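# Shelve the solvent bottle in the safety cabinet and latch it

## Task

Carry the solvent bottle from the desk to the safety cabinet's shelf, beside the bottles already there. The job counts only if, at the end, the cabinet door is closed and latched and every bottle stands upright with its entire base resting on that shelf. The bottles are glass, so letting one drop more than a few centimetres or striking it hard fails the job, and so does the robot toppling or finishing tilted.

## Robot and tools

ROBOT. A wheeled RB-Y1 with a bendable torso (the lower part is called the leg), a head with a camera, and two seven-joint arms, each ending in a five-finger hand. The base is 0.58 m wide, extends 0.10 m ahead of the drive axle and 0.57 m behind it, sweeps a 0.58 m radius when turning in place, and cannot move sideways. Cameras: head_camera, left_wrist_camera, right_wrist_camera (or "all").

FRAMES. Base frame: origin on the floor midway between the drive wheels, x forward, y left, z up, metres. The result lines chest, left_hand and right_hand are reported in it; a hand line is the hand point, 0.045 m in front of the palm. On that point, +z runs along the straight fingers, +y out of the palm, +x across the palm (right hand: toward the little finger; left hand: toward the thumb). base_odometry is in the frame the base had at scene start and only counts wheel turns; heading in rad, positive to the left.

TOOL move. All keys except cameras and blocking form one action. An action holds base, joints, or both (plus optional min_time_s), or else target alone (plus optional min_time_s). An empty move just reports state and images.
- base: one velocity command for the whole base, not per arm: {"x_m_s", "turn_rad_s", "for_s"}. x_m_s is forward speed in m/s (0.005 to 1.5 in magnitude, negative reverses); turn_rad_s is rate to the left in rad/s (0.02 to 1.509 in magnitude); for_s is duration, 0.1 to 5 s. Omitted speeds are 0. Distance covered is roughly speed times duration, minus ramping at about 0.4 to 0.5 m/s².
- joints: a map of joint name to absolute target (not an offset). Radian joints: torso_squat_rad 0 to 1.2 (larger lowers the level chest), torso_shift_rad -0.3 to 0.6 (hips forward), torso_pitch_rad -0.2 to 1.4 (bow forward), torso_yaw_rad -1.5 to 1.5 (left positive; raise both arms sideways at least 0.2 rad first). Combined torso limits also apply; breaking them yields off_target. Arm joints per side: shoulder_pitch (negative swings forward/up), shoulder_roll (left 0 to 3.141, right -3.141 to 0; magnitude lifts outward), shoulder_yaw, elbow (-2.617 to 0.01, negative bends), forearm_roll, wrist_pitch, hand_roll. head_pan_rad ±0.523 (left positive), head_tilt_rad -0.35 to 1.57 (down positive). Hand keys are unitless -1 to +1: little, ring, middle, index, thumb_bend (+1 straight, -1 curled) and thumb_turn (+1 beside the palm, -1 opposite the fingers); plus settings force_limit (-1 ≈ 0 N up to +1 ≈ 10 N, 15 N for thumb) and speed (-0.96 to 1; scene starts at force_limit 0, speed -0.8). Use speed -0.94 or lower for a gentle grip. A thumb turned in front wraps with the fingers around something 0.035 to 0.065 m thick.
- target: one hand only, an absolute pose: side ("left"/"right"), x, y, z in metres in the base frame (-3 to 3), quat_wxyz in the same form the hand lines print. Reached means within 10 mm and 2 degrees; short reports the gap; refused gives a reason (poses are checked against the robot body only, not furniture or a held bottle). Long moves may arc by centimetres; chain short poses.
- min_time_s: 0.1 to 8 s, the least duration of arm, head and torso motions.
- blocking: true/omitted waits until everything rests; false returns in about 0.5 s. A target always waits and is refused while a prior move runs.

OTHER TOOLS. wait {seconds 0 to 10, cameras}: lets time pass, returns early when motions finish. stop {cameras}: brakes everything still moving. zoom_image {camera, region [x0,y0,x1,y1] pixels, top-left origin, at most 504 by 504}: closer look at the newest image of that camera. show_instructions {}: shows the reference pages. finished_scene {scene: 1}: ends the scene irreversibly; the goal must hold with the robot idle.

RESULTS. base_status, joint_status, left_hand_status, right_hand_status give done, moving, off_target, not_followed (arm check withheld it), or stops: contact_stop (torso), time_out, limit_stop_at_<name> (built-in or self-collision guard), torque_fault, limit_stop_at_motor_heat. After an unordered stop or refusal, later calls in that reply are skipped. <side>_hand_stopped_by lists little, ring, middle, index, thumb_bend, thumb_turn as moving/target/force/stalled/fault; *_load_n are fingertip loads in N (a lost grip drops toward 0). lidar_m gives 12 distances, 30-degree sectors counter-clockwise from straight ahead, at 0.23 m height, blind to glass. motor_effort shows wheel effort in percent; on_its_own flags unexpected pushing. Joint torques, external torques and wrist force help detect contact. wheel_motors_off 1 means wheels were cut for 2 s.

CAUTIONS. Nothing halts the arms or base at furniture: approach the desk and cabinet slowly. Keep the bottle low and close when driving; heavy or far-forward loads and abrupt stops, especially while bowed, can tip the robot. Hands hold roughly 0.3 kg. Don't press or hit one arm against the other. Lower glass gently and open fingers only once it sits on the shelf; never release while moving. Don't ram the door; close it and engage the latch gently. Avoid torque overloads (elbow 32.4 N m, wrist joints 22.5) and long stretched holds that overheat motors. While you think, the scene keeps running.

Each tool is called after "Emit:" in YAML: its name, and indented under it one key for each argument.

Reference images:

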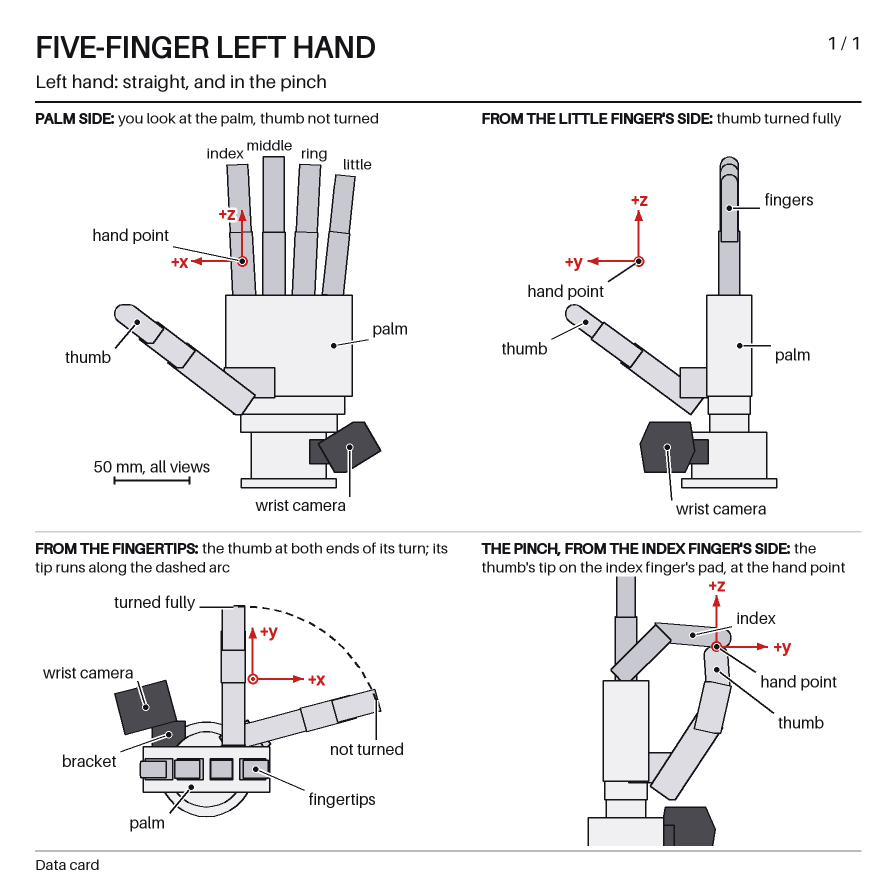

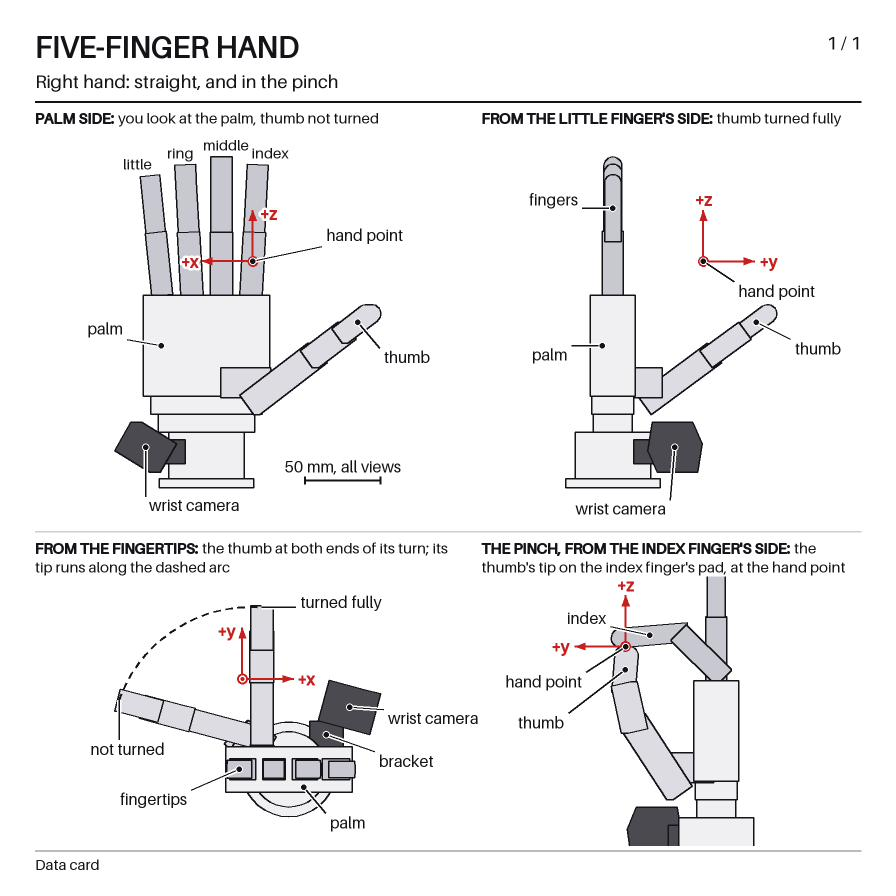

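## Session

Emit:
move:

Scene clock: 0.00 s.
Joint torques (N m): no reading
External joint torques (N m): no reading
Wrist force (N): no reading
Wrist torque (N m): no reading
Wrist force, peak (N): no reading
base_odometry: x=+0.000 y=+0.000 heading=+0.000
lidar_m: 3.24 2.73 2.74 2.26 2.09 2.13 2.69 2.01 1.96 2.72 2.52 2.55
base_status: not commanded
joint_positions: torso_squat_rad=+0.350 torso_shift_rad=+0.000 torso_pitch_rad=+0.000 torso_yaw_rad=+0.000 left_shoulder_pitch_rad=-0.042 left_shoulder_roll_rad=+0.126 left_shoulder_yaw_rad=+0.034 left_elbow_rad=-2.118 left_forearm_roll_rad=-0.026 left_wrist_pitch_rad=+1.032 left_hand_roll_rad=+0.000 right_shoulder_pitch_rad=+0.007 right_shoulder_roll_rad=-0.058 right_shoulder_yaw_rad=+0.014 right_elbow_rad=-2.060 right_forearm_roll_rad=-0.025 right_wrist_pitch_rad=+1.053 right_hand_roll_rad=-0.018 head_pan_rad=+0.000 head_tilt_rad=+0.400 left_hand_little=+1.000 left_hand_ring=+1.000 left_hand_middle=+1.000 left_hand_index=+1.000 left_hand_thumb_turn=+1.000 left_hand_thumb_bend=+1.000 left_hand_force_limit=+0.000 left_hand_speed=-0.800 right_hand_little=+1.000 right_hand_ring=+1.000 right_hand_middle=+1.000 right_hand_index=+1.000 right_hand_thumb_turn=+1.000 right_hand_thumb_bend=+1.000 right_hand_force_limit=+0.000 right_hand_speed=-0.800
joint_status: not commanded
wheel_motors_off: 0
left_hand_stopped_by: target,target,target,target,target,target
right_hand_stopped_by: target,target,target,target,target,target
left_little_load_n: 0.0
left_ring_load_n: 0.0
left_middle_load_n: 0.0
left_index_load_n: 0.0
left_thumb_bend_load_n: 0.0
left_thumb_turn_load_n: 0.0
right_little_load_n: 0.0
right_ring_load_n: 0.0
right_middle_load_n: 0.0
right_index_load_n: 0.0
right_thumb_bend_load_n: 0.0
right_thumb_turn_load_n: 0.0
motor_effort: left_wheel=+2 right_wheel=-2
chest: x=-0.2280 y=-0.0002 z=+1.2475 quat_wxyz=(+1.000, +0.000, +0.000, +0.000) (m; base frame)
left_hand: x=+0.2693 y=+0.2497 z=+0.9968 quat_wxyz=(+0.428, -0.580, +0.612, -0.326) (m; base frame)
right_hand: x=+0.2420 y=-0.1982 z=+0.9418 quat_wxyz=(+0.335, -0.628, +0.613, -0.343) (m; base frame)
pictures: head_camera, left_wrist_camera, right_wrist_camera
Images, in order (width x height): head_camera 896x504, left_wrist_camera 504x504, right_wrist_camera 504x504.

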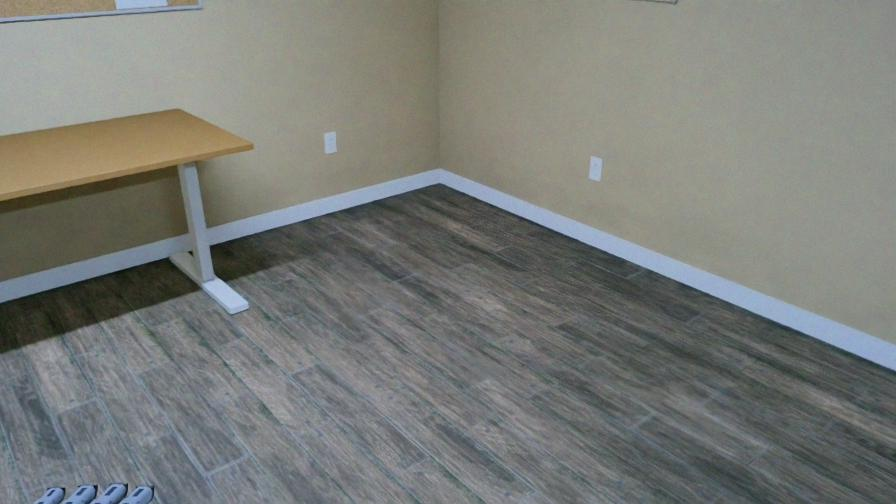

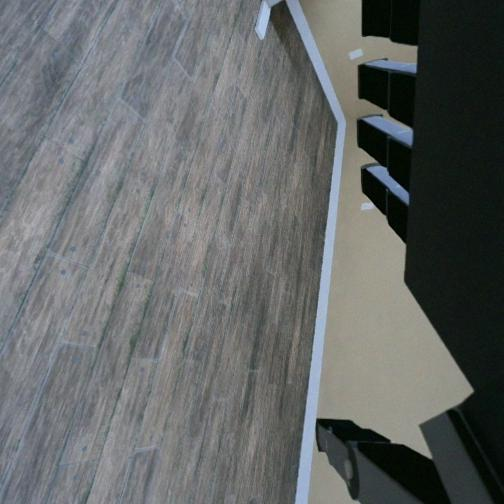

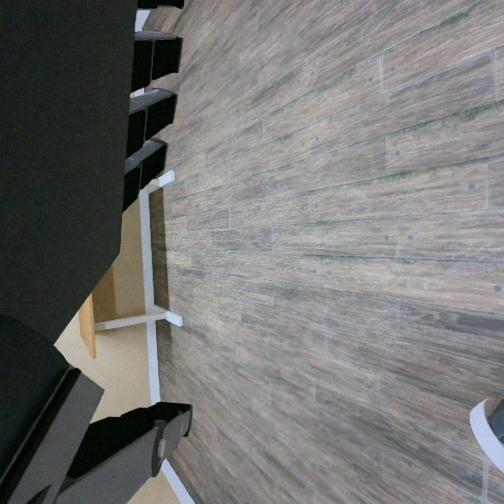

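Emit:
move:
  base: {"turn_rad_s": 0.6, "for_s": 1.6}
  joints: {"head_tilt_rad": 0.3}
  cameras: ["head_camera"]

Emit:
move:
  base: {"turn_rad_s": 0.6, "for_s": 1.8}
  cameras: ["head_camera"]

Emit:
move:
  base: {"turn_rad_s": 0.6, "for_s": 1.8}
  cameras: ["head_camera"]

Emit:
move:
  base: {"turn_rad_s": 0.6, "for_s": 1.8}
  cameras: ["head_camera"]

Emit:
move:
  base: {"turn_rad_s": 0.6, "for_s": 1.8}
  cameras: ["head_camera"]

Emit:
move:
  base: {"turn_rad_s": 0.6, "for_s": 1.8}
  cameras: ["head_camera"]

Scene clock: 15.13 s.
Joint torques (N m): left_arm=[-10.89 2.91 1.63 -9.33 0.18 -1.68 0.2] | right_arm=[-10.63 -1.49 -1.23 -9.24 0.43 -1.9 -0.32]
External joint torques (N m): left_arm=[-0.03 0.53 0.26 -0.01 0.37 0.15 0.2] | right_arm=[-0.34 -0.33 -0.59 0.31 0.2 -0.18 -0.32]
Wrist force (N): left_arm=[-1.5 8.7 7.6] | right_arm=[-0.6 3.8 3.4]
Wrist torque (N m): left_arm=[0.41 0.96 -0.77] | right_arm=[0.04 -0.08 0.04]
Wrist force, peak (N): left_arm=[-1.8 9.1 7.7] | right_arm=[-0.8 4.1 3.9]
move: done
base_odometry: x=+0.000 y=+0.000 heading=+0.960
lidar_m: 2.73 2.35 2.09 2.10 2.54 2.02 1.97 2.83 2.53 2.54 3.05 2.86
base_status: done (sent for 1.6 of 1.6 s)
joint_positions: torso_squat_rad=+0.350 torso_shift_rad=+0.000 torso_pitch_rad=+0.000 torso_yaw_rad=+0.000 left_shoulder_pitch_rad=-0.042 left_shoulder_roll_rad=+0.126 left_shoulder_yaw_rad=+0.034 left_elbow_rad=-2.118 left_forearm_roll_rad=-0.026 left_wrist_pitch_rad=+1.032 left_hand_roll_rad=+0.000 right_shoulder_pitch_rad=+0.007 right_shoulder_roll_rad=-0.058 right_shoulder_yaw_rad=+0.014 right_elbow_rad=-2.060 right_forearm_roll_rad=-0.025 right_wrist_pitch_rad=+1.053 right_hand_roll_rad=-0.018 head_pan_rad=+0.000 head_tilt_rad=+0.300 left_hand_little=+1.000 left_hand_ring=+1.000 left_hand_middle=+1.000 left_hand_index=+1.000 left_hand_thumb_turn=+1.000 left_hand_thumb_bend=+1.000 left_hand_force_limit=+0.000 left_hand_speed=-0.800 right_hand_little=+1.000 right_hand_ring=+1.000 right_hand_middle=+1.000 right_hand_index=+1.000 right_hand_thumb_turn=+1.000 right_hand_thumb_bend=+1.000 right_hand_force_limit=+0.000 right_hand_speed=-0.800
joint_status: all done
wheel_motors_off: 0
left_hand_stopped_by: target,target,target,target,target,target
right_hand_stopped_by: target,target,target,target,target,target
left_little_load_n: 0.0
left_ring_load_n: 0.0
left_middle_load_n: 0.0
left_index_load_n: -0.5
left_thumb_bend_load_n: 0.0
left_thumb_turn_load_n: 0.0
right_little_load_n: 0.0
right_ring_load_n: 0.0
right_middle_load_n: 0.0
right_index_load_n: 0.0
right_thumb_bend_load_n: 0.0
right_thumb_turn_load_n: 0.0
motor_effort: left_wheel=+2(21) right_wheel=+9(30)
chest: x=-0.2280 y=-0.0002 z=+1.2475 quat_wxyz=(+1.000, +0.000, +0.000, +0.000)
left_hand: x=+0.2693 y=+0.2497 z=+0.9968 quat_wxyz=(+0.428, -0.580, +0.612, -0.326)
right_hand: x=+0.2420 y=-0.1982 z=+0.9418 quat_wxyz=(+0.335, -0.628, +0.613, -0.343)
Images, in order (width x height): head_camera 896x504.

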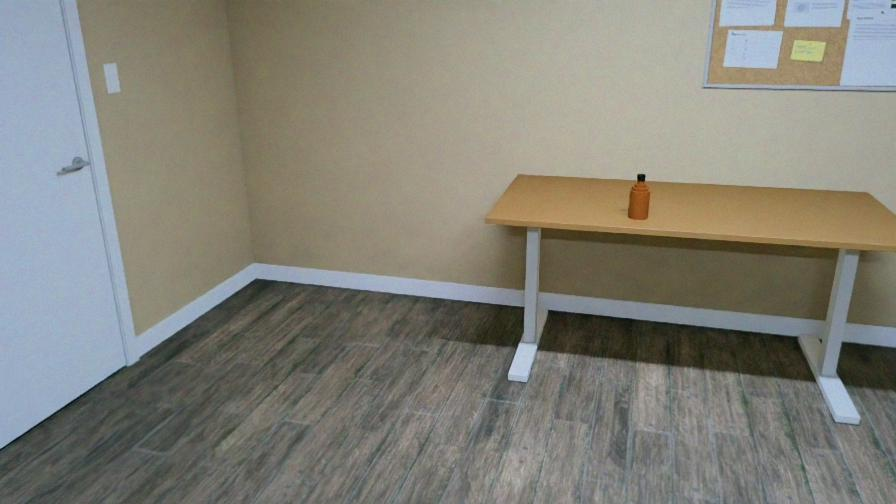

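Scene clock: 18.50 s.
Joint torques (N m): left_arm=[-10.79 3.06 1.36 -9.33 -0.04 -1.68 0.14] | right_arm=[-10.86 -1.53 -1.05 -9.37 0.47 -1.89 -0.22]
External joint torques (N m): left_arm=[0.08 0.68 -0.01 -0.01 0.15 0.15 0.14] | right_arm=[-0.57 -0.37 -0.41 0.17 0.24 -0.17 -0.22]
Wrist force (N): left_arm=[-1.4 8.6 7.7] | right_arm=[-0.7 3.5 3.6]
Wrist torque (N m): left_arm=[0.37 0.93 -0.77] | right_arm=[-0.01 -0.08 0.00]
Wrist force, peak (N): left_arm=[-1.0 9.0 8.0] | right_arm=[-0.9 4.1 3.8]
move: done
base_odometry: x=+0.000 y=+0.000 heading=+2.039
lidar_m: 2.10 2.11 2.60 2.00 1.96 2.76 2.53 2.55 3.15 2.86 2.73 2.31
base_status: done (sent for 1.8 of 1.8 s)
joint_positions: torso_squat_rad=+0.350 torso_shift_rad=+0.000 torso_pitch_rad=+0.000 torso_yaw_rad=+0.000 left_shoulder_pitch_rad=-0.042 left_shoulder_roll_rad=+0.126 left_shoulder_yaw_rad=+0.034 left_elbow_rad=-2.118 left_forearm_roll_rad=-0.026 left_wrist_pitch_rad=+1.032 left_hand_roll_rad=+0.000 right_shoulder_pitch_rad=+0.007 right_shoulder_roll_rad=-0.058 right_shoulder_yaw_rad=+0.014 right_elbow_rad=-2.060 right_forearm_roll_rad=-0.025 right_wrist_pitch_rad=+1.053 right_hand_roll_rad=-0.018 head_pan_rad=+0.000 head_tilt_rad=+0.300 left_hand_little=+1.000 left_hand_ring=+1.000 left_hand_middle=+1.000 left_hand_index=+1.000 left_hand_thumb_turn=+1.000 left_hand_thumb_bend=+1.000 left_hand_force_limit=+0.000 left_hand_speed=-0.800 right_hand_little=+1.000 right_hand_ring=+1.000 right_hand_middle=+1.000 right_hand_index=+1.000 right_hand_thumb_turn=+1.000 right_hand_thumb_bend=+1.000 right_hand_force_limit=+0.000 right_hand_speed=-0.800
joint_status: not commanded
wheel_motors_off: 0
left_hand_stopped_by: target,target,target,target,target,target
right_hand_stopped_by: target,target,target,target,target,target
left_little_load_n: 0.0
left_ring_load_n: 0.0
left_middle_load_n: 0.0
left_index_load_n: 0.0
left_thumb_bend_load_n: 0.0
left_thumb_turn_load_n: 0.0
right_little_load_n: 0.0
right_ring_load_n: 0.0
right_middle_load_n: 0.0
right_index_load_n: 0.0
right_thumb_bend_load_n: 0.0
right_thumb_turn_load_n: -0.5
motor_effort: left_wheel=+3(14) right_wheel=+11(32)
chest: x=-0.2280 y=-0.0002 z=+1.2475 quat_wxyz=(+1.000, +0.000, +0.000, +0.000)
left_hand: x=+0.2693 y=+0.2497 z=+0.9968 quat_wxyz=(+0.428, -0.580, +0.612, -0.326)
right_hand: x=+0.2420 y=-0.1982 z=+0.9418 quat_wxyz=(+0.335, -0.628, +0.613, -0.343)
Images, in order (width x height): head_camera 896x504.

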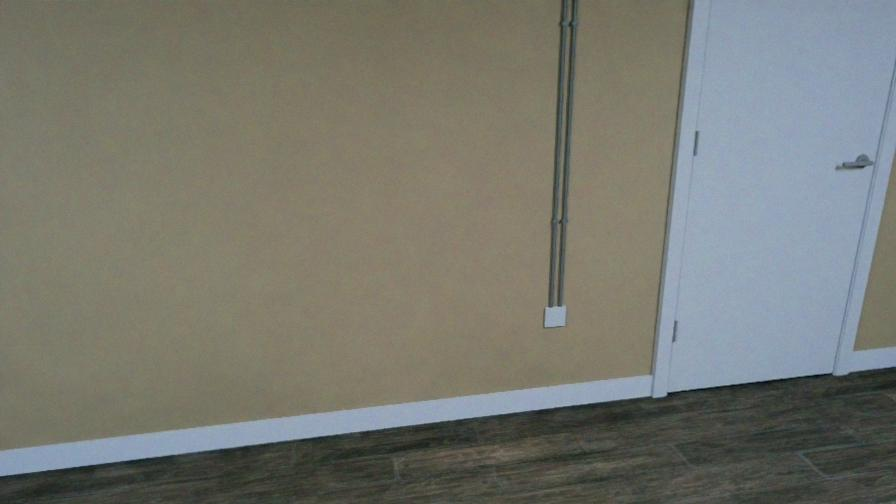

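Scene clock: 21.87 s.
Joint torques (N m): left_arm=[-10.96 3.41 1.81 -9.35 0.14 -1.69 0.22] | right_arm=[-10.42 -1.31 -1.36 -9.41 0.32 -2.07 -0.2]
External joint torques (N m): left_arm=[-0.09 1.03 0.44 -0.03 0.33 0.14 0.22] | right_arm=[-0.13 -0.15 -0.72 0.13 0.09 -0.35 -0.19]
Wrist force (N): left_arm=[-1.5 8.7 7.5] | right_arm=[-0.4 3.7 3.5]
Wrist torque (N m): left_arm=[0.40 0.96 -0.76] | right_arm=[0.03 -0.11 0.04]
Wrist force, peak (N): left_arm=[-1.4 9.0 8.0] | right_arm=[-0.7 4.2 3.8]
move: done
base_odometry: x=+0.000 y=+0.000 heading=+3.119
lidar_m: 2.04 1.99 1.97 2.72 2.52 2.55 3.23 2.73 2.74 2.27 2.10 2.13
base_status: done (sent for 1.8 of 1.8 s)
joint_positions: torso_squat_rad=+0.350 torso_shift_rad=+0.000 torso_pitch_rad=+0.000 torso_yaw_rad=+0.000 left_shoulder_pitch_rad=-0.042 left_shoulder_roll_rad=+0.126 left_shoulder_yaw_rad=+0.034 left_elbow_rad=-2.118 left_forearm_roll_rad=-0.026 left_wrist_pitch_rad=+1.032 left_hand_roll_rad=+0.000 right_shoulder_pitch_rad=+0.007 right_shoulder_roll_rad=-0.058 right_shoulder_yaw_rad=+0.014 right_elbow_rad=-2.060 right_forearm_roll_rad=-0.025 right_wrist_pitch_rad=+1.053 right_hand_roll_rad=-0.018 head_pan_rad=+0.000 head_tilt_rad=+0.300 left_hand_little=+1.000 left_hand_ring=+1.000 left_hand_middle=+1.000 left_hand_index=+1.000 left_hand_thumb_turn=+1.000 left_hand_thumb_bend=+1.000 left_hand_force_limit=+0.000 left_hand_speed=-0.800 right_hand_little=+1.000 right_hand_ring=+1.000 right_hand_middle=+1.000 right_hand_index=+1.000 right_hand_thumb_turn=+1.000 right_hand_thumb_bend=+1.000 right_hand_force_limit=+0.000 right_hand_speed=-0.800
joint_status: not commanded
wheel_motors_off: 0
left_hand_stopped_by: target,target,target,target,target,target
right_hand_stopped_by: target,target,target,target,target,target
left_little_load_n: 0.0
left_ring_load_n: 0.0
left_middle_load_n: 0.0
left_index_load_n: 0.0
left_thumb_bend_load_n: 0.0
left_thumb_turn_load_n: -0.5
right_little_load_n: 0.0
right_ring_load_n: -0.5
right_middle_load_n: 0.0
right_index_load_n: -0.5
right_thumb_bend_load_n: 0.0
right_thumb_turn_load_n: -0.5
motor_effort: left_wheel=+3(13) right_wheel=+11(32)
chest: x=-0.2280 y=-0.0002 z=+1.2475 quat_wxyz=(+1.000, +0.000, +0.000, +0.000)
left_hand: x=+0.2693 y=+0.2497 z=+0.9968 quat_wxyz=(+0.428, -0.580, +0.612, -0.326)
right_hand: x=+0.2420 y=-0.1982 z=+0.9418 quat_wxyz=(+0.335, -0.628, +0.613, -0.343)
Images, in order (width x height): head_camera 896x504.

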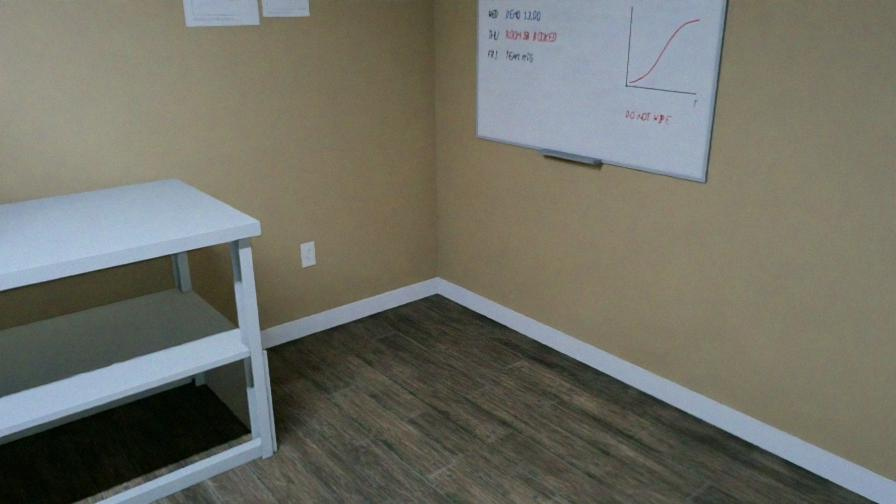

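Scene clock: 25.23 s.
Joint torques (N m): left_arm=[-11.07 2.83 1.41 -9.23 0.14 -1.68 0.34] | right_arm=[-10.57 -1.34 -0.74 -9.41 0.29 -2.02 -0.17]
External joint torques (N m): left_arm=[-0.2 0.45 0.04 0.08 0.33 0.16 0.34] | right_arm=[-0.28 -0.18 -0.09 0.13 0.07 -0.3 -0.16]
Wrist force (N): left_arm=[-1.3 8.8 7.1] | right_arm=[-0.5 3.5 4.3]
Wrist torque (N m): left_arm=[0.44 0.91 -0.76] | right_arm=[-0.02 -0.13 0.03]
Wrist force, peak (N): left_arm=[-1.5 9.1 7.7] | right_arm=[-0.7 4.3 3.7]
move: done
base_odometry: x=+0.000 y=+0.000 heading=-2.085
lidar_m: 1.97 2.68 2.52 2.58 3.33 2.74 3.24 2.23 2.10 2.14 2.01 2.11
base_status: done (sent for 1.8 of 1.8 s)
joint_positions: torso_squat_rad=+0.350 torso_shift_rad=+0.000 torso_pitch_rad=+0.000 torso_yaw_rad=+0.000 left_shoulder_pitch_rad=-0.042 left_shoulder_roll_rad=+0.126 left_shoulder_yaw_rad=+0.034 left_elbow_rad=-2.118 left_forearm_roll_rad=-0.026 left_wrist_pitch_rad=+1.032 left_hand_roll_rad=+0.000 right_shoulder_pitch_rad=+0.007 right_shoulder_roll_rad=-0.058 right_shoulder_yaw_rad=+0.014 right_elbow_rad=-2.060 right_forearm_roll_rad=-0.025 right_wrist_pitch_rad=+1.053 right_hand_roll_rad=-0.018 head_pan_rad=+0.000 head_tilt_rad=+0.300 left_hand_little=+1.000 left_hand_ring=+1.000 left_hand_middle=+1.000 left_hand_index=+1.000 left_hand_thumb_turn=+1.000 left_hand_thumb_bend=+1.000 left_hand_force_limit=+0.000 left_hand_speed=-0.800 right_hand_little=+1.000 right_hand_ring=+1.000 right_hand_middle=+1.000 right_hand_index=+1.000 right_hand_thumb_turn=+1.000 right_hand_thumb_bend=+1.000 right_hand_force_limit=+0.000 right_hand_speed=-0.800
joint_status: not commanded
wheel_motors_off: 0
left_hand_stopped_by: target,target,target,target,target,target
right_hand_stopped_by: target,target,target,target,target,target
left_little_load_n: 0.0
left_ring_load_n: 0.0
left_middle_load_n: 0.5
left_index_load_n: 0.0
left_thumb_bend_load_n: 0.0
left_thumb_turn_load_n: 0.0
right_little_load_n: 0.0
right_ring_load_n: 0.0
right_middle_load_n: -0.5
right_index_load_n: 0.0
right_thumb_bend_load_n: 0.0
right_thumb_turn_load_n: 0.0
motor_effort: left_wheel=+3(15) right_wheel=+11(31)
chest: x=-0.2280 y=-0.0002 z=+1.2475 quat_wxyz=(+1.000, +0.000, +0.000, +0.000)
left_hand: x=+0.2693 y=+0.2497 z=+0.9968 quat_wxyz=(+0.428, -0.580, +0.612, -0.326)
right_hand: x=+0.2420 y=-0.1982 z=+0.9418 quat_wxyz=(+0.335, -0.628, +0.613, -0.343)
Images, in order (width x height): head_camera 896x504.

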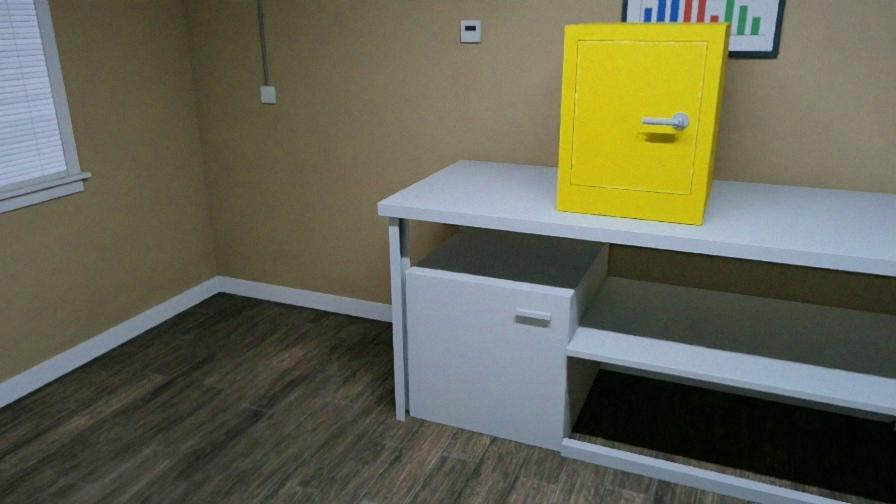

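Scene clock: 28.60 s.
Joint torques (N m): left_arm=[-11.14 3.27 1.37 -9.34 0.09 -1.75 0.2] | right_arm=[-10.84 -1.44 -1.37 -9.46 0.36 -1.96 -0.36]
External joint torques (N m): left_arm=[-0.27 0.89 0 -0.02 0.28 0.08 0.2] | right_arm=[-0.55 -0.28 -0.73 0.08 0.13 -0.24 -0.36]
Wrist force (N): left_arm=[-1.2 8.7 7.6] | right_arm=[-0.6 3.7 3.3]
Wrist torque (N m): left_arm=[0.39 0.91 -0.75] | right_arm=[0.04 -0.06 0.04]
Wrist force, peak (N): left_arm=[-1.7 8.8 8.0] | right_arm=[-0.6 4.0 4.0]
move: done
base_odometry: x=+0.000 y=+0.000 heading=-1.005
lidar_m: 2.52 2.59 2.86 2.85 3.10 2.21 2.10 2.16 2.03 1.96 1.98 2.64
base_status: done (sent for 1.8 of 1.8 s)
joint_positions: torso_squat_rad=+0.350 torso_shift_rad=+0.000 torso_pitch_rad=+0.000 torso_yaw_rad=+0.000 left_shoulder_pitch_rad=-0.042 left_shoulder_roll_rad=+0.126 left_shoulder_yaw_rad=+0.034 left_elbow_rad=-2.118 left_forearm_roll_rad=-0.026 left_wrist_pitch_rad=+1.032 left_hand_roll_rad=+0.000 right_shoulder_pitch_rad=+0.007 right_shoulder_roll_rad=-0.058 right_shoulder_yaw_rad=+0.014 right_elbow_rad=-2.060 right_forearm_roll_rad=-0.025 right_wrist_pitch_rad=+1.053 right_hand_roll_rad=-0.018 head_pan_rad=+0.000 head_tilt_rad=+0.300 left_hand_little=+1.000 left_hand_ring=+1.000 left_hand_middle=+1.000 left_hand_index=+1.000 left_hand_thumb_turn=+1.000 left_hand_thumb_bend=+1.000 left_hand_force_limit=+0.000 left_hand_speed=-0.800 right_hand_little=+1.000 right_hand_ring=+1.000 right_hand_middle=+1.000 right_hand_index=+1.000 right_hand_thumb_turn=+1.000 right_hand_thumb_bend=+1.000 right_hand_force_limit=+0.000 right_hand_speed=-0.800
joint_status: not commanded
wheel_motors_off: 0
left_hand_stopped_by: target,target,target,target,target,target
right_hand_stopped_by: target,target,target,target,target,target
left_little_load_n: 0.0
left_ring_load_n: 0.0
left_middle_load_n: 0.0
left_index_load_n: 0.0
left_thumb_bend_load_n: 0.0
left_thumb_turn_load_n: -0.5
right_little_load_n: 0.0
right_ring_load_n: 0.0
right_middle_load_n: -0.5
right_index_load_n: 0.0
right_thumb_bend_load_n: 0.0
right_thumb_turn_load_n: -0.5
motor_effort: left_wheel=+2(14) right_wheel=+10(32)
chest: x=-0.2280 y=-0.0002 z=+1.2475 quat_wxyz=(+1.000, +0.000, +0.000, +0.000)
left_hand: x=+0.2693 y=+0.2497 z=+0.9968 quat_wxyz=(+0.428, -0.580, +0.612, -0.326)
right_hand: x=+0.2420 y=-0.1982 z=+0.9418 quat_wxyz=(+0.335, -0.628, +0.613, -0.343)
Images, in order (width x height): head_camera 896x504.

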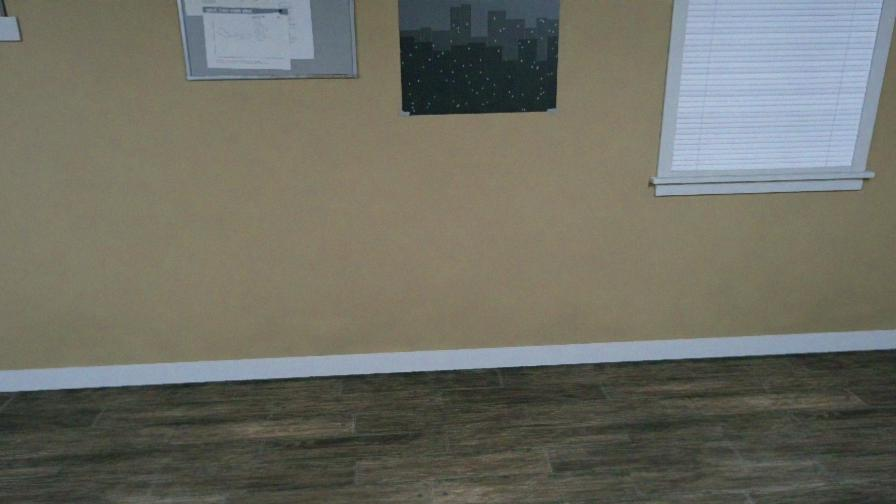

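Scene clock: 31.97 s.
Joint torques (N m): left_arm=[-10.93 2.96 1.6 -9.16 0.09 -1.65 0.27] | right_arm=[-11.03 -1.26 -1.1 -9.23 0.42 -1.97 -0.11]
External joint torques (N m): left_arm=[-0.06 0.58 0.23 0.16 0.27 0.18 0.27] | right_arm=[-0.75 -0.09 -0.46 0.31 0.19 -0.25 -0.11]
Wrist force (N): left_arm=[-1.4 8.6 7.4] | right_arm=[-0.5 3.9 3.5]
Wrist torque (N m): left_arm=[0.39 0.93 -0.77] | right_arm=[0.08 -0.08 0.05]
Wrist force, peak (N): left_arm=[-1.6 9.2 7.7] | right_arm=[-0.8 4.4 3.5]
move: done
base_odometry: x=+0.000 y=+0.000 heading=+0.075
lidar_m: 2.84 2.73 2.95 2.17 2.09 2.19 2.02 1.98 2.00 2.62 2.53 2.62
base_status: done (sent for 1.8 of 1.8 s)
joint_positions: torso_squat_rad=+0.350 torso_shift_rad=+0.000 torso_pitch_rad=+0.000 torso_yaw_rad=+0.000 left_shoulder_pitch_rad=-0.042 left_shoulder_roll_rad=+0.126 left_shoulder_yaw_rad=+0.034 left_elbow_rad=-2.118 left_forearm_roll_rad=-0.026 left_wrist_pitch_rad=+1.032 left_hand_roll_rad=+0.000 right_shoulder_pitch_rad=+0.007 right_shoulder_roll_rad=-0.058 right_shoulder_yaw_rad=+0.014 right_elbow_rad=-2.060 right_forearm_roll_rad=-0.025 right_wrist_pitch_rad=+1.053 right_hand_roll_rad=-0.018 head_pan_rad=+0.000 head_tilt_rad=+0.300 left_hand_little=+1.000 left_hand_ring=+1.000 left_hand_middle=+1.000 left_hand_index=+1.000 left_hand_thumb_turn=+1.000 left_hand_thumb_bend=+1.000 left_hand_force_limit=+0.000 left_hand_speed=-0.800 right_hand_little=+1.000 right_hand_ring=+1.000 right_hand_middle=+1.000 right_hand_index=+1.000 right_hand_thumb_turn=+1.000 right_hand_thumb_bend=+1.000 right_hand_force_limit=+0.000 right_hand_speed=-0.800
joint_status: not commanded
wheel_motors_off: 0
left_hand_stopped_by: target,target,target,target,target,target
right_hand_stopped_by: target,target,target,target,target,target
left_little_load_n: 0.0
left_ring_load_n: 0.0
left_middle_load_n: 0.0
left_index_load_n: 0.0
left_thumb_bend_load_n: 0.0
left_thumb_turn_load_n: 0.0
right_little_load_n: 0.0
right_ring_load_n: 0.0
right_middle_load_n: 0.0
right_index_load_n: 0.0
right_thumb_bend_load_n: 0.0
right_thumb_turn_load_n: 0.0
motor_effort: left_wheel=+3(14) right_wheel=+11(32)
chest: x=-0.2280 y=-0.0002 z=+1.2475 quat_wxyz=(+1.000, +0.000, +0.000, +0.000)
left_hand: x=+0.2693 y=+0.2497 z=+0.9968 quat_wxyz=(+0.428, -0.580, +0.612, -0.326)
right_hand: x=+0.2420 y=-0.1982 z=+0.9418 quat_wxyz=(+0.335, -0.628, +0.613, -0.343)
Images, in order (width x height): head_camera 896x504.

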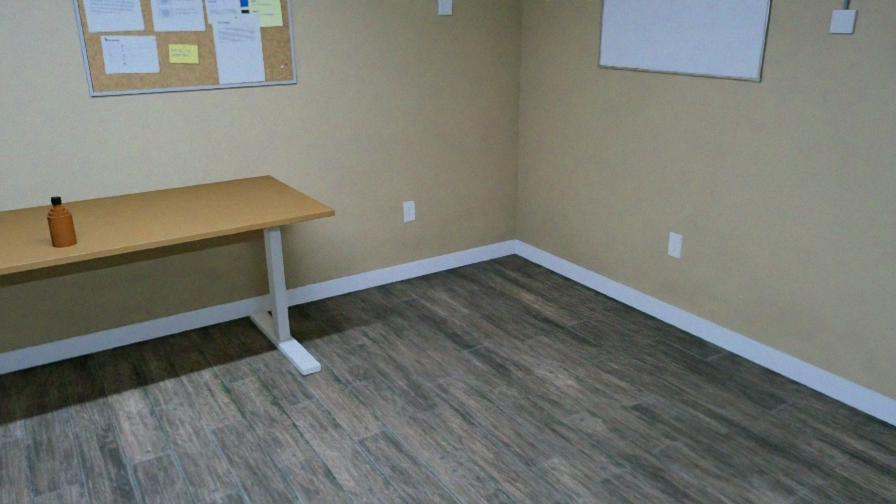

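Emit:
move:
  base: {"turn_rad_s": -0.65, "for_s": 3.88}
  joints: {"head_tilt_rad": 0.2}
  cameras: ["head_camera"]

Scene clock: 61.13 s.
Joint torques (N m): left_arm=[-11 2.85 1.65 -9.37 -0.02 -1.72 0.21] | right_arm=[-10.61 -1.05 -1.09 -9.46 0.47 -1.89 -0.12]
External joint torques (N m): left_arm=[-0.13 0.47 0.28 -0.05 0.17 0.11 0.21] | right_arm=[-0.32 0.11 -0.45 0.08 0.24 -0.17 -0.12]
Wrist force (N): left_arm=[-1.4 8.8 7.4] | right_arm=[-0.1 3.7 3.5]
Wrist torque (N m): left_arm=[0.41 0.92 -0.76] | right_arm=[0.05 -0.14 0.05]
Wrist force, peak (N): left_arm=[-1.7 8.8 8.0] | right_arm=[-0.3 4.1 4.0]
move: done
base_odometry: x=+0.000 y=+0.000 heading=-2.438
lidar_m: 1.97 2.06 2.57 2.53 2.71 2.86 2.73 2.71 2.13 2.09 2.25 2.02
base_status: done (sent for 3.87 of 3.87 s)
joint_positions: torso_squat_rad=+0.350 torso_shift_rad=+0.000 torso_pitch_rad=+0.000 torso_yaw_rad=+0.000 left_shoulder_pitch_rad=-0.042 left_shoulder_roll_rad=+0.126 left_shoulder_yaw_rad=+0.034 left_elbow_rad=-2.118 left_forearm_roll_rad=-0.026 left_wrist_pitch_rad=+1.032 left_hand_roll_rad=+0.000 right_shoulder_pitch_rad=+0.007 right_shoulder_roll_rad=-0.058 right_shoulder_yaw_rad=+0.014 right_elbow_rad=-2.060 right_forearm_roll_rad=-0.025 right_wrist_pitch_rad=+1.053 right_hand_roll_rad=-0.018 head_pan_rad=+0.000 head_tilt_rad=+0.200 left_hand_little=+1.000 left_hand_ring=+1.000 left_hand_middle=+1.000 left_hand_index=+1.000 left_hand_thumb_turn=+1.000 left_hand_thumb_bend=+1.000 left_hand_force_limit=+0.000 left_hand_speed=-0.800 right_hand_little=+1.000 right_hand_ring=+1.000 right_hand_middle=+1.000 right_hand_index=+1.000 right_hand_thumb_turn=+1.000 right_hand_thumb_bend=+1.000 right_hand_force_limit=+0.000 right_hand_speed=-0.800
joint_status: all done
wheel_motors_off: 0
left_hand_stopped_by: target,target,target,target,target,target
right_hand_stopped_by: target,target,target,target,target,target
left_little_load_n: 0.0
left_ring_load_n: 0.0
left_middle_load_n: 0.0
left_index_load_n: -0.5
left_thumb_bend_load_n: 0.0
left_thumb_turn_load_n: 0.0
right_little_load_n: 0.0
right_ring_load_n: 0.0
right_middle_load_n: 0.0
right_index_load_n: 0.0
right_thumb_bend_load_n: 0.0
right_thumb_turn_load_n: -0.5
motor_effort: left_wheel=+7(32) right_wheel=+6(32)
chest: x=-0.2280 y=-0.0002 z=+1.2475 quat_wxyz=(+1.000, +0.000, +0.000, +0.000)
left_hand: x=+0.2693 y=+0.2497 z=+0.9968 quat_wxyz=(+0.428, -0.580, +0.612, -0.326)
right_hand: x=+0.2420 y=-0.1982 z=+0.9418 quat_wxyz=(+0.335, -0.628, +0.613, -0.343)
Images, in order (width x height): head_camera 896x504.

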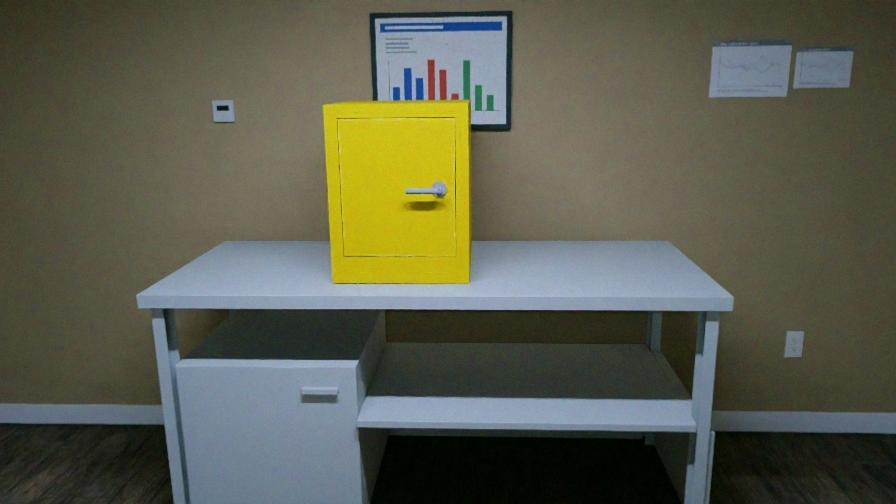

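Emit:
move:
  base: {"x_m_s": 0.3, "for_s": 3.33}
  cameras: ["head_camera"]

Scene clock: 103.60 s.
Joint torques (N m): left_arm=[-10.64 3.09 1.55 -9.28 0.23 -1.65 0.27] | right_arm=[-10.42 -1.87 -1.44 -9.25 0.32 -2.02 -0.31]
External joint torques (N m): left_arm=[0.22 0.71 0.18 0.04 0.42 0.18 0.27] | right_arm=[-0.14 -0.71 -0.8 0.29 0.09 -0.3 -0.31]
Wrist force (N): left_arm=[-1.0 8.6 7.5] | right_arm=[-0.8 3.6 3.9]
Wrist torque (N m): left_arm=[0.38 0.88 -0.74] | right_arm=[-0.01 -0.07 0.02]
Wrist force, peak (N): left_arm=[-1.5 8.9 8.0] | right_arm=[-0.6 4.1 4.5]
move: done
base_odometry: x=-0.763 y=-0.646 heading=-2.439
lidar_m: 0.96 0.99 2.48 2.44 2.61 3.79 3.73 2.87 2.23 2.19 1.19 1.24
base_status: done (sent for 3.33 of 3.33 s)
joint_positions: torso_squat_rad=+0.350 torso_shift_rad=+0.000 torso_pitch_rad=+0.000 torso_yaw_rad=+0.000 left_shoulder_pitch_rad=-0.042 left_shoulder_roll_rad=+0.126 left_shoulder_yaw_rad=+0.034 left_elbow_rad=-2.118 left_forearm_roll_rad=-0.026 left_wrist_pitch_rad=+1.032 left_hand_roll_rad=+0.000 right_shoulder_pitch_rad=+0.007 right_shoulder_roll_rad=-0.058 right_shoulder_yaw_rad=+0.014 right_elbow_rad=-2.060 right_forearm_roll_rad=-0.025 right_wrist_pitch_rad=+1.053 right_hand_roll_rad=-0.018 head_pan_rad=+0.000 head_tilt_rad=+0.200 left_hand_little=+1.000 left_hand_ring=+1.000 left_hand_middle=+1.000 left_hand_index=+1.000 left_hand_thumb_turn=+1.000 left_hand_thumb_bend=+1.000 left_hand_force_limit=+0.000 left_hand_speed=-0.800 right_hand_little=+1.000 right_hand_ring=+1.000 right_hand_middle=+1.000 right_hand_index=+1.000 right_hand_thumb_turn=+1.000 right_hand_thumb_bend=+1.000 right_hand_force_limit=+0.000 right_hand_speed=-0.800
joint_status: not commanded
wheel_motors_off: 0
left_hand_stopped_by: target,target,target,target,target,target
right_hand_stopped_by: target,target,target,target,target,target
left_little_load_n: 0.0
left_ring_load_n: 0.0
left_middle_load_n: 0.0
left_index_load_n: 0.0
left_thumb_bend_load_n: 0.0
left_thumb_turn_load_n: 0.0
right_little_load_n: 0.0
right_ring_load_n: 0.0
right_middle_load_n: 0.0
right_index_load_n: 0.0
right_thumb_bend_load_n: 0.0
right_thumb_turn_load_n: 0.0
motor_effort: left_wheel=-2(31) right_wheel=+2(33)
chest: x=-0.2279 y=-0.0002 z=+1.2475 quat_wxyz=(+1.000, +0.000, +0.000, +0.000)
left_hand: x=+0.2694 y=+0.2497 z=+0.9967 quat_wxyz=(+0.428, -0.580, +0.612, -0.326)
right_hand: x=+0.2421 y=-0.1982 z=+0.9417 quat_wxyz=(+0.335, -0.628, +0.613, -0.343)
Images, in order (width x height): head_camera 896x504.

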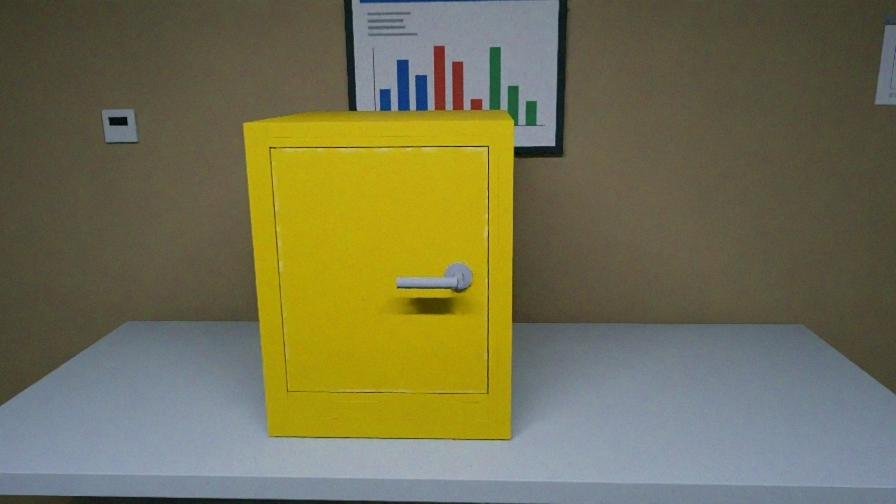

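Emit:
move:
  target: {"side":"right","x":0.33,"y":-0.12,"z":1.2,"quat_wxyz":[0.5,-0.5,0.5,-0.5]}
  min_time_s: 3
  cameras: ["all"]

Scene clock: 181.03 s.
Joint torques (N m): left_arm=[-10.53 2.73 1.64 -9.3 -0.04 -1.63 0.2] | right_arm=[-15.87 1.44 0.34 -8.09 1.01 -2.68 -0.45]
External joint torques (N m): left_arm=[0.33 0.35 0.26 0.02 0.15 0.21 0.21] | right_arm=[-2.16 0.98 0.75 -0.29 0.51 -0.72 -0.45]
Wrist force (N): left_arm=[-1.7 8.7 7.6] | right_arm=[-0.3 4.8 0.4]
Wrist torque (N m): left_arm=[0.39 0.99 -0.78] | right_arm=[0.30 -0.08 -0.01]
Wrist force, peak (N): left_arm=[-1.5 9.0 8.0] | right_arm=[-0.8 4.1 4.0]
move: done
base_odometry: x=-0.763 y=-0.646 heading=-2.439
lidar_m: 0.98 0.98 2.46 2.43 2.60 3.81 3.73 2.85 2.22 2.19 1.19 1.25
base_status: not commanded
joint_positions: torso_squat_rad=+0.350 torso_shift_rad=+0.000 torso_pitch_rad=+0.000 torso_yaw_rad=+0.000 left_shoulder_pitch_rad=-0.042 left_shoulder_roll_rad=+0.126 left_shoulder_yaw_rad=+0.034 left_elbow_rad=-2.118 left_forearm_roll_rad=-0.026 left_wrist_pitch_rad=+1.032 left_hand_roll_rad=+0.000 right_shoulder_pitch_rad=-0.328 right_shoulder_roll_rad=+0.000 right_shoulder_yaw_rad=+0.153 right_elbow_rad=-2.199 right_forearm_roll_rad=+0.312 right_wrist_pitch_rad=+0.971 right_hand_roll_rad=-0.245 head_pan_rad=+0.000 head_tilt_rad=+0.200 left_hand_little=+1.000 left_hand_ring=+1.000 left_hand_middle=+1.000 left_hand_index=+1.000 left_hand_thumb_turn=+1.000 left_hand_thumb_bend=+1.000 left_hand_force_limit=+0.000 left_hand_speed=-0.800 right_hand_little=+1.000 right_hand_ring=+1.000 right_hand_middle=+1.000 right_hand_index=+1.000 right_hand_thumb_turn=+1.000 right_hand_thumb_bend=+1.000 right_hand_force_limit=+0.000 right_hand_speed=-0.800
joint_status: all done
wheel_motors_off: 0
left_hand_stopped_by: target,target,target,target,target,target
right_hand_stopped_by: target,target,target,target,target,target
left_little_load_n: 0.0
left_ring_load_n: 0.0
left_middle_load_n: 0.0
left_index_load_n: -0.5
left_thumb_bend_load_n: 0.0
left_thumb_turn_load_n: -0.5
right_little_load_n: 0.0
right_ring_load_n: 0.0
right_middle_load_n: 0.0
right_index_load_n: 0.0
right_thumb_bend_load_n: 0.0
right_thumb_turn_load_n: 0.0
motor_effort: left_wheel=-3(5) right_wheel=+2(2)
chest: x=-0.2279 y=-0.0002 z=+1.2475 quat_wxyz=(+1.000, +0.000, +0.000, +0.000)
left_hand: x=+0.2694 y=+0.2497 z=+0.9967 quat_wxyz=(+0.428, -0.580, +0.612, -0.326)
right_hand: x=+0.3299 y=-0.1204 z=+1.1997 quat_wxyz=(+0.500, -0.500, +0.500, -0.500)
right_hand_status: reached (checked arc that bows 20 mm and turns the hand up to 33 deg, planned for 3.0 s): 1 mm and 0.0 deg off.
pictures: head_camera, left_wrist_camera, right_wrist_camera
Images, in order (width x height): head_camera 896x504, left_wrist_camera 504x504, right_wrist_camera 504x504.

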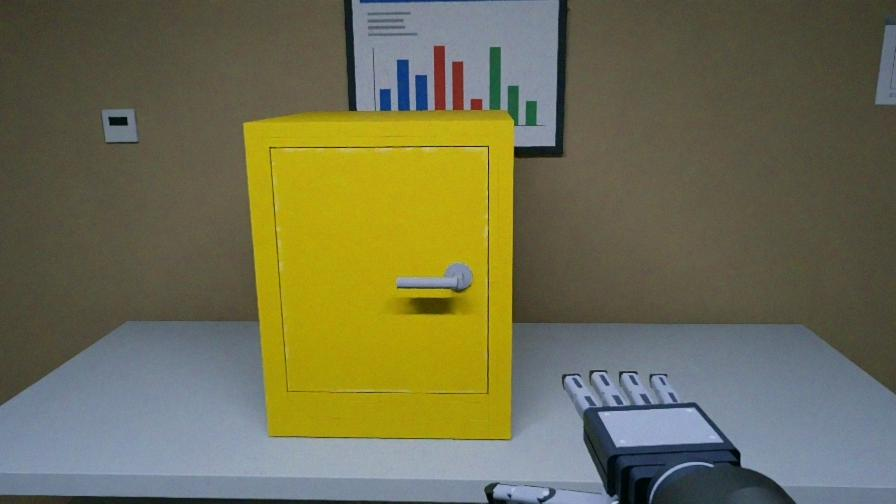

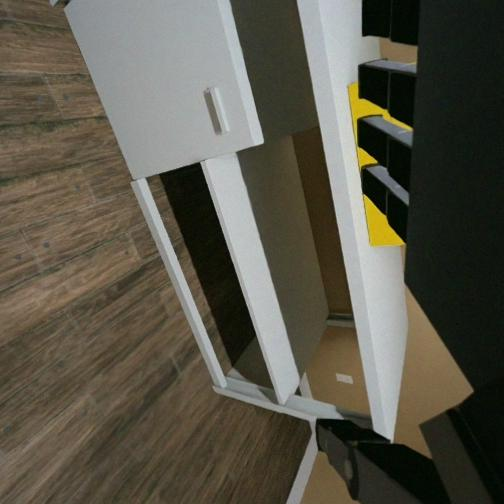

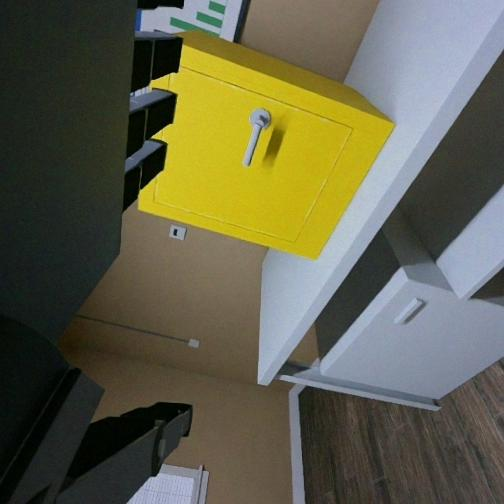

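Emit:
move:
  base: {"x_m_s": 0.2, "for_s": 1.75}
  joints: {"left_shoulder_pitch_rad": 0.3, "left_elbow_rad": -2.4, "head_tilt_rad": 0.35}
  cameras: ["all"]

Scene clock: 200.27 s.
Joint torques (N m): left_arm=[-6.04 2.49 1.77 -9.98 0.12 -1.76 0.25] | right_arm=[-15.61 1.18 -0.18 -7.77 0.75 -2.56 -0.56]
External joint torques (N m): left_arm=[-0.52 0.37 0.29 -0.58 0.35 0.04 0.25] | right_arm=[-1.9 0.72 0.24 0.03 0.25 -0.6 -0.55]
Wrist force (N): left_arm=[-1.2 8.4 7.7] | right_arm=[-0.3 4.8 0.7]
Wrist torque (N m): left_arm=[0.37 0.92 -0.74] | right_arm=[0.28 -0.04 -0.03]
Wrist force, peak (N): left_arm=[-1.9 10.2 7.6] | right_arm=[-0.1 5.4 0.8]
move: done
base_odometry: x=-1.033 y=-0.875 heading=-2.439
lidar_m: 0.78 0.63 0.90 2.40 2.56 3.78 4.09 2.90 2.26 2.22 0.98 1.24
base_status: done (sent for 1.77 of 1.77 s)
joint_positions: torso_squat_rad=+0.350 torso_shift_rad=+0.000 torso_pitch_rad=+0.000 torso_yaw_rad=+0.000 left_shoulder_pitch_rad=+0.300 left_shoulder_roll_rad=+0.126 left_shoulder_yaw_rad=+0.034 left_elbow_rad=-2.400 left_forearm_roll_rad=-0.026 left_wrist_pitch_rad=+1.032 left_hand_roll_rad=+0.000 right_shoulder_pitch_rad=-0.328 right_shoulder_roll_rad=+0.000 right_shoulder_yaw_rad=+0.153 right_elbow_rad=-2.200 right_forearm_roll_rad=+0.312 right_wrist_pitch_rad=+0.971 right_hand_roll_rad=-0.245 head_pan_rad=+0.000 head_tilt_rad=+0.350 left_hand_little=+1.000 left_hand_ring=+1.000 left_hand_middle=+1.000 left_hand_index=+1.000 left_hand_thumb_turn=+1.000 left_hand_thumb_bend=+1.000 left_hand_force_limit=+0.000 left_hand_speed=-0.800 right_hand_little=+1.000 right_hand_ring=+1.000 right_hand_middle=+1.000 right_hand_index=+1.000 right_hand_thumb_turn=+1.000 right_hand_thumb_bend=+1.000 right_hand_force_limit=+0.000 right_hand_speed=-0.800
joint_status: all done
wheel_motors_off: 0
left_hand_stopped_by: target,target,target,target,target,target
right_hand_stopped_by: target,target,target,target,target,target
left_little_load_n: 0.0
left_ring_load_n: 0.0
left_middle_load_n: 0.0
left_index_load_n: 0.5
left_thumb_bend_load_n: 0.0
left_thumb_turn_load_n: -0.5
right_little_load_n: 0.0
right_ring_load_n: 0.0
right_middle_load_n: 0.0
right_index_load_n: 0.0
right_thumb_bend_load_n: 0.0
right_thumb_turn_load_n: 0.0
motor_effort: left_wheel=-5(16) right_wheel=+4(24)
chest: x=-0.2279 y=-0.0002 z=+1.2475 quat_wxyz=(+1.000, +0.000, +0.000, +0.000)
left_hand: x=+0.1732 y=+0.2866 z=+0.9791 quat_wxyz=(+0.433, -0.607, +0.600, -0.291)
right_hand: x=+0.3299 y=-0.1203 z=+1.1998 quat_wxyz=(+0.500, -0.500, +0.500, -0.500)
pictures: head_camera, left_wrist_camera, right_wrist_camera
Images, in order (width x height): head_camera 896x504, left_wrist_camera 504x504, right_wrist_camera 504x504.

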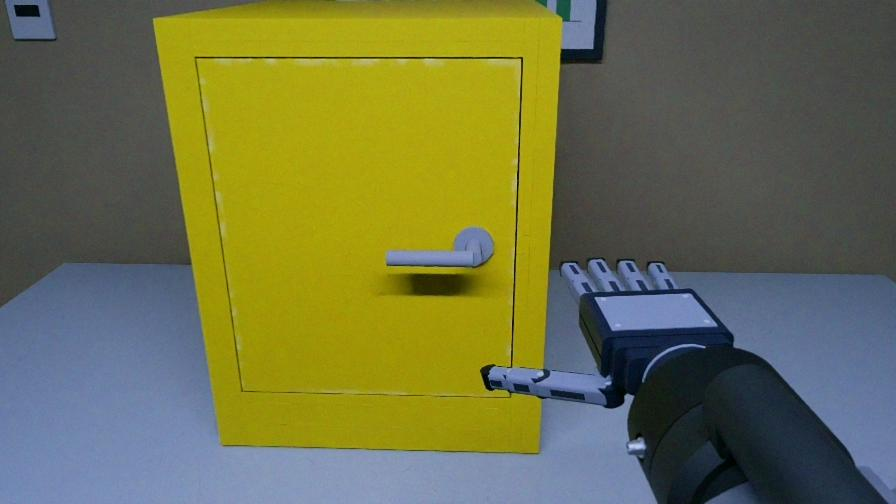

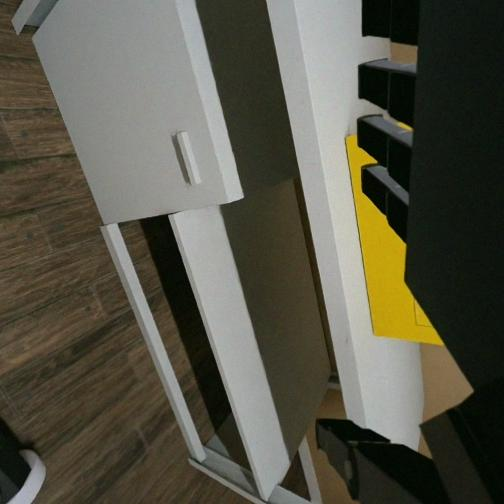

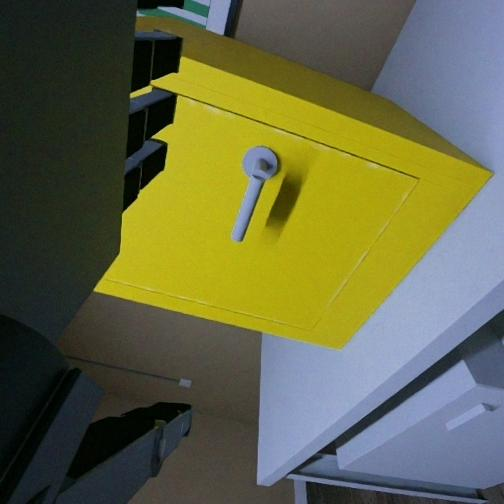

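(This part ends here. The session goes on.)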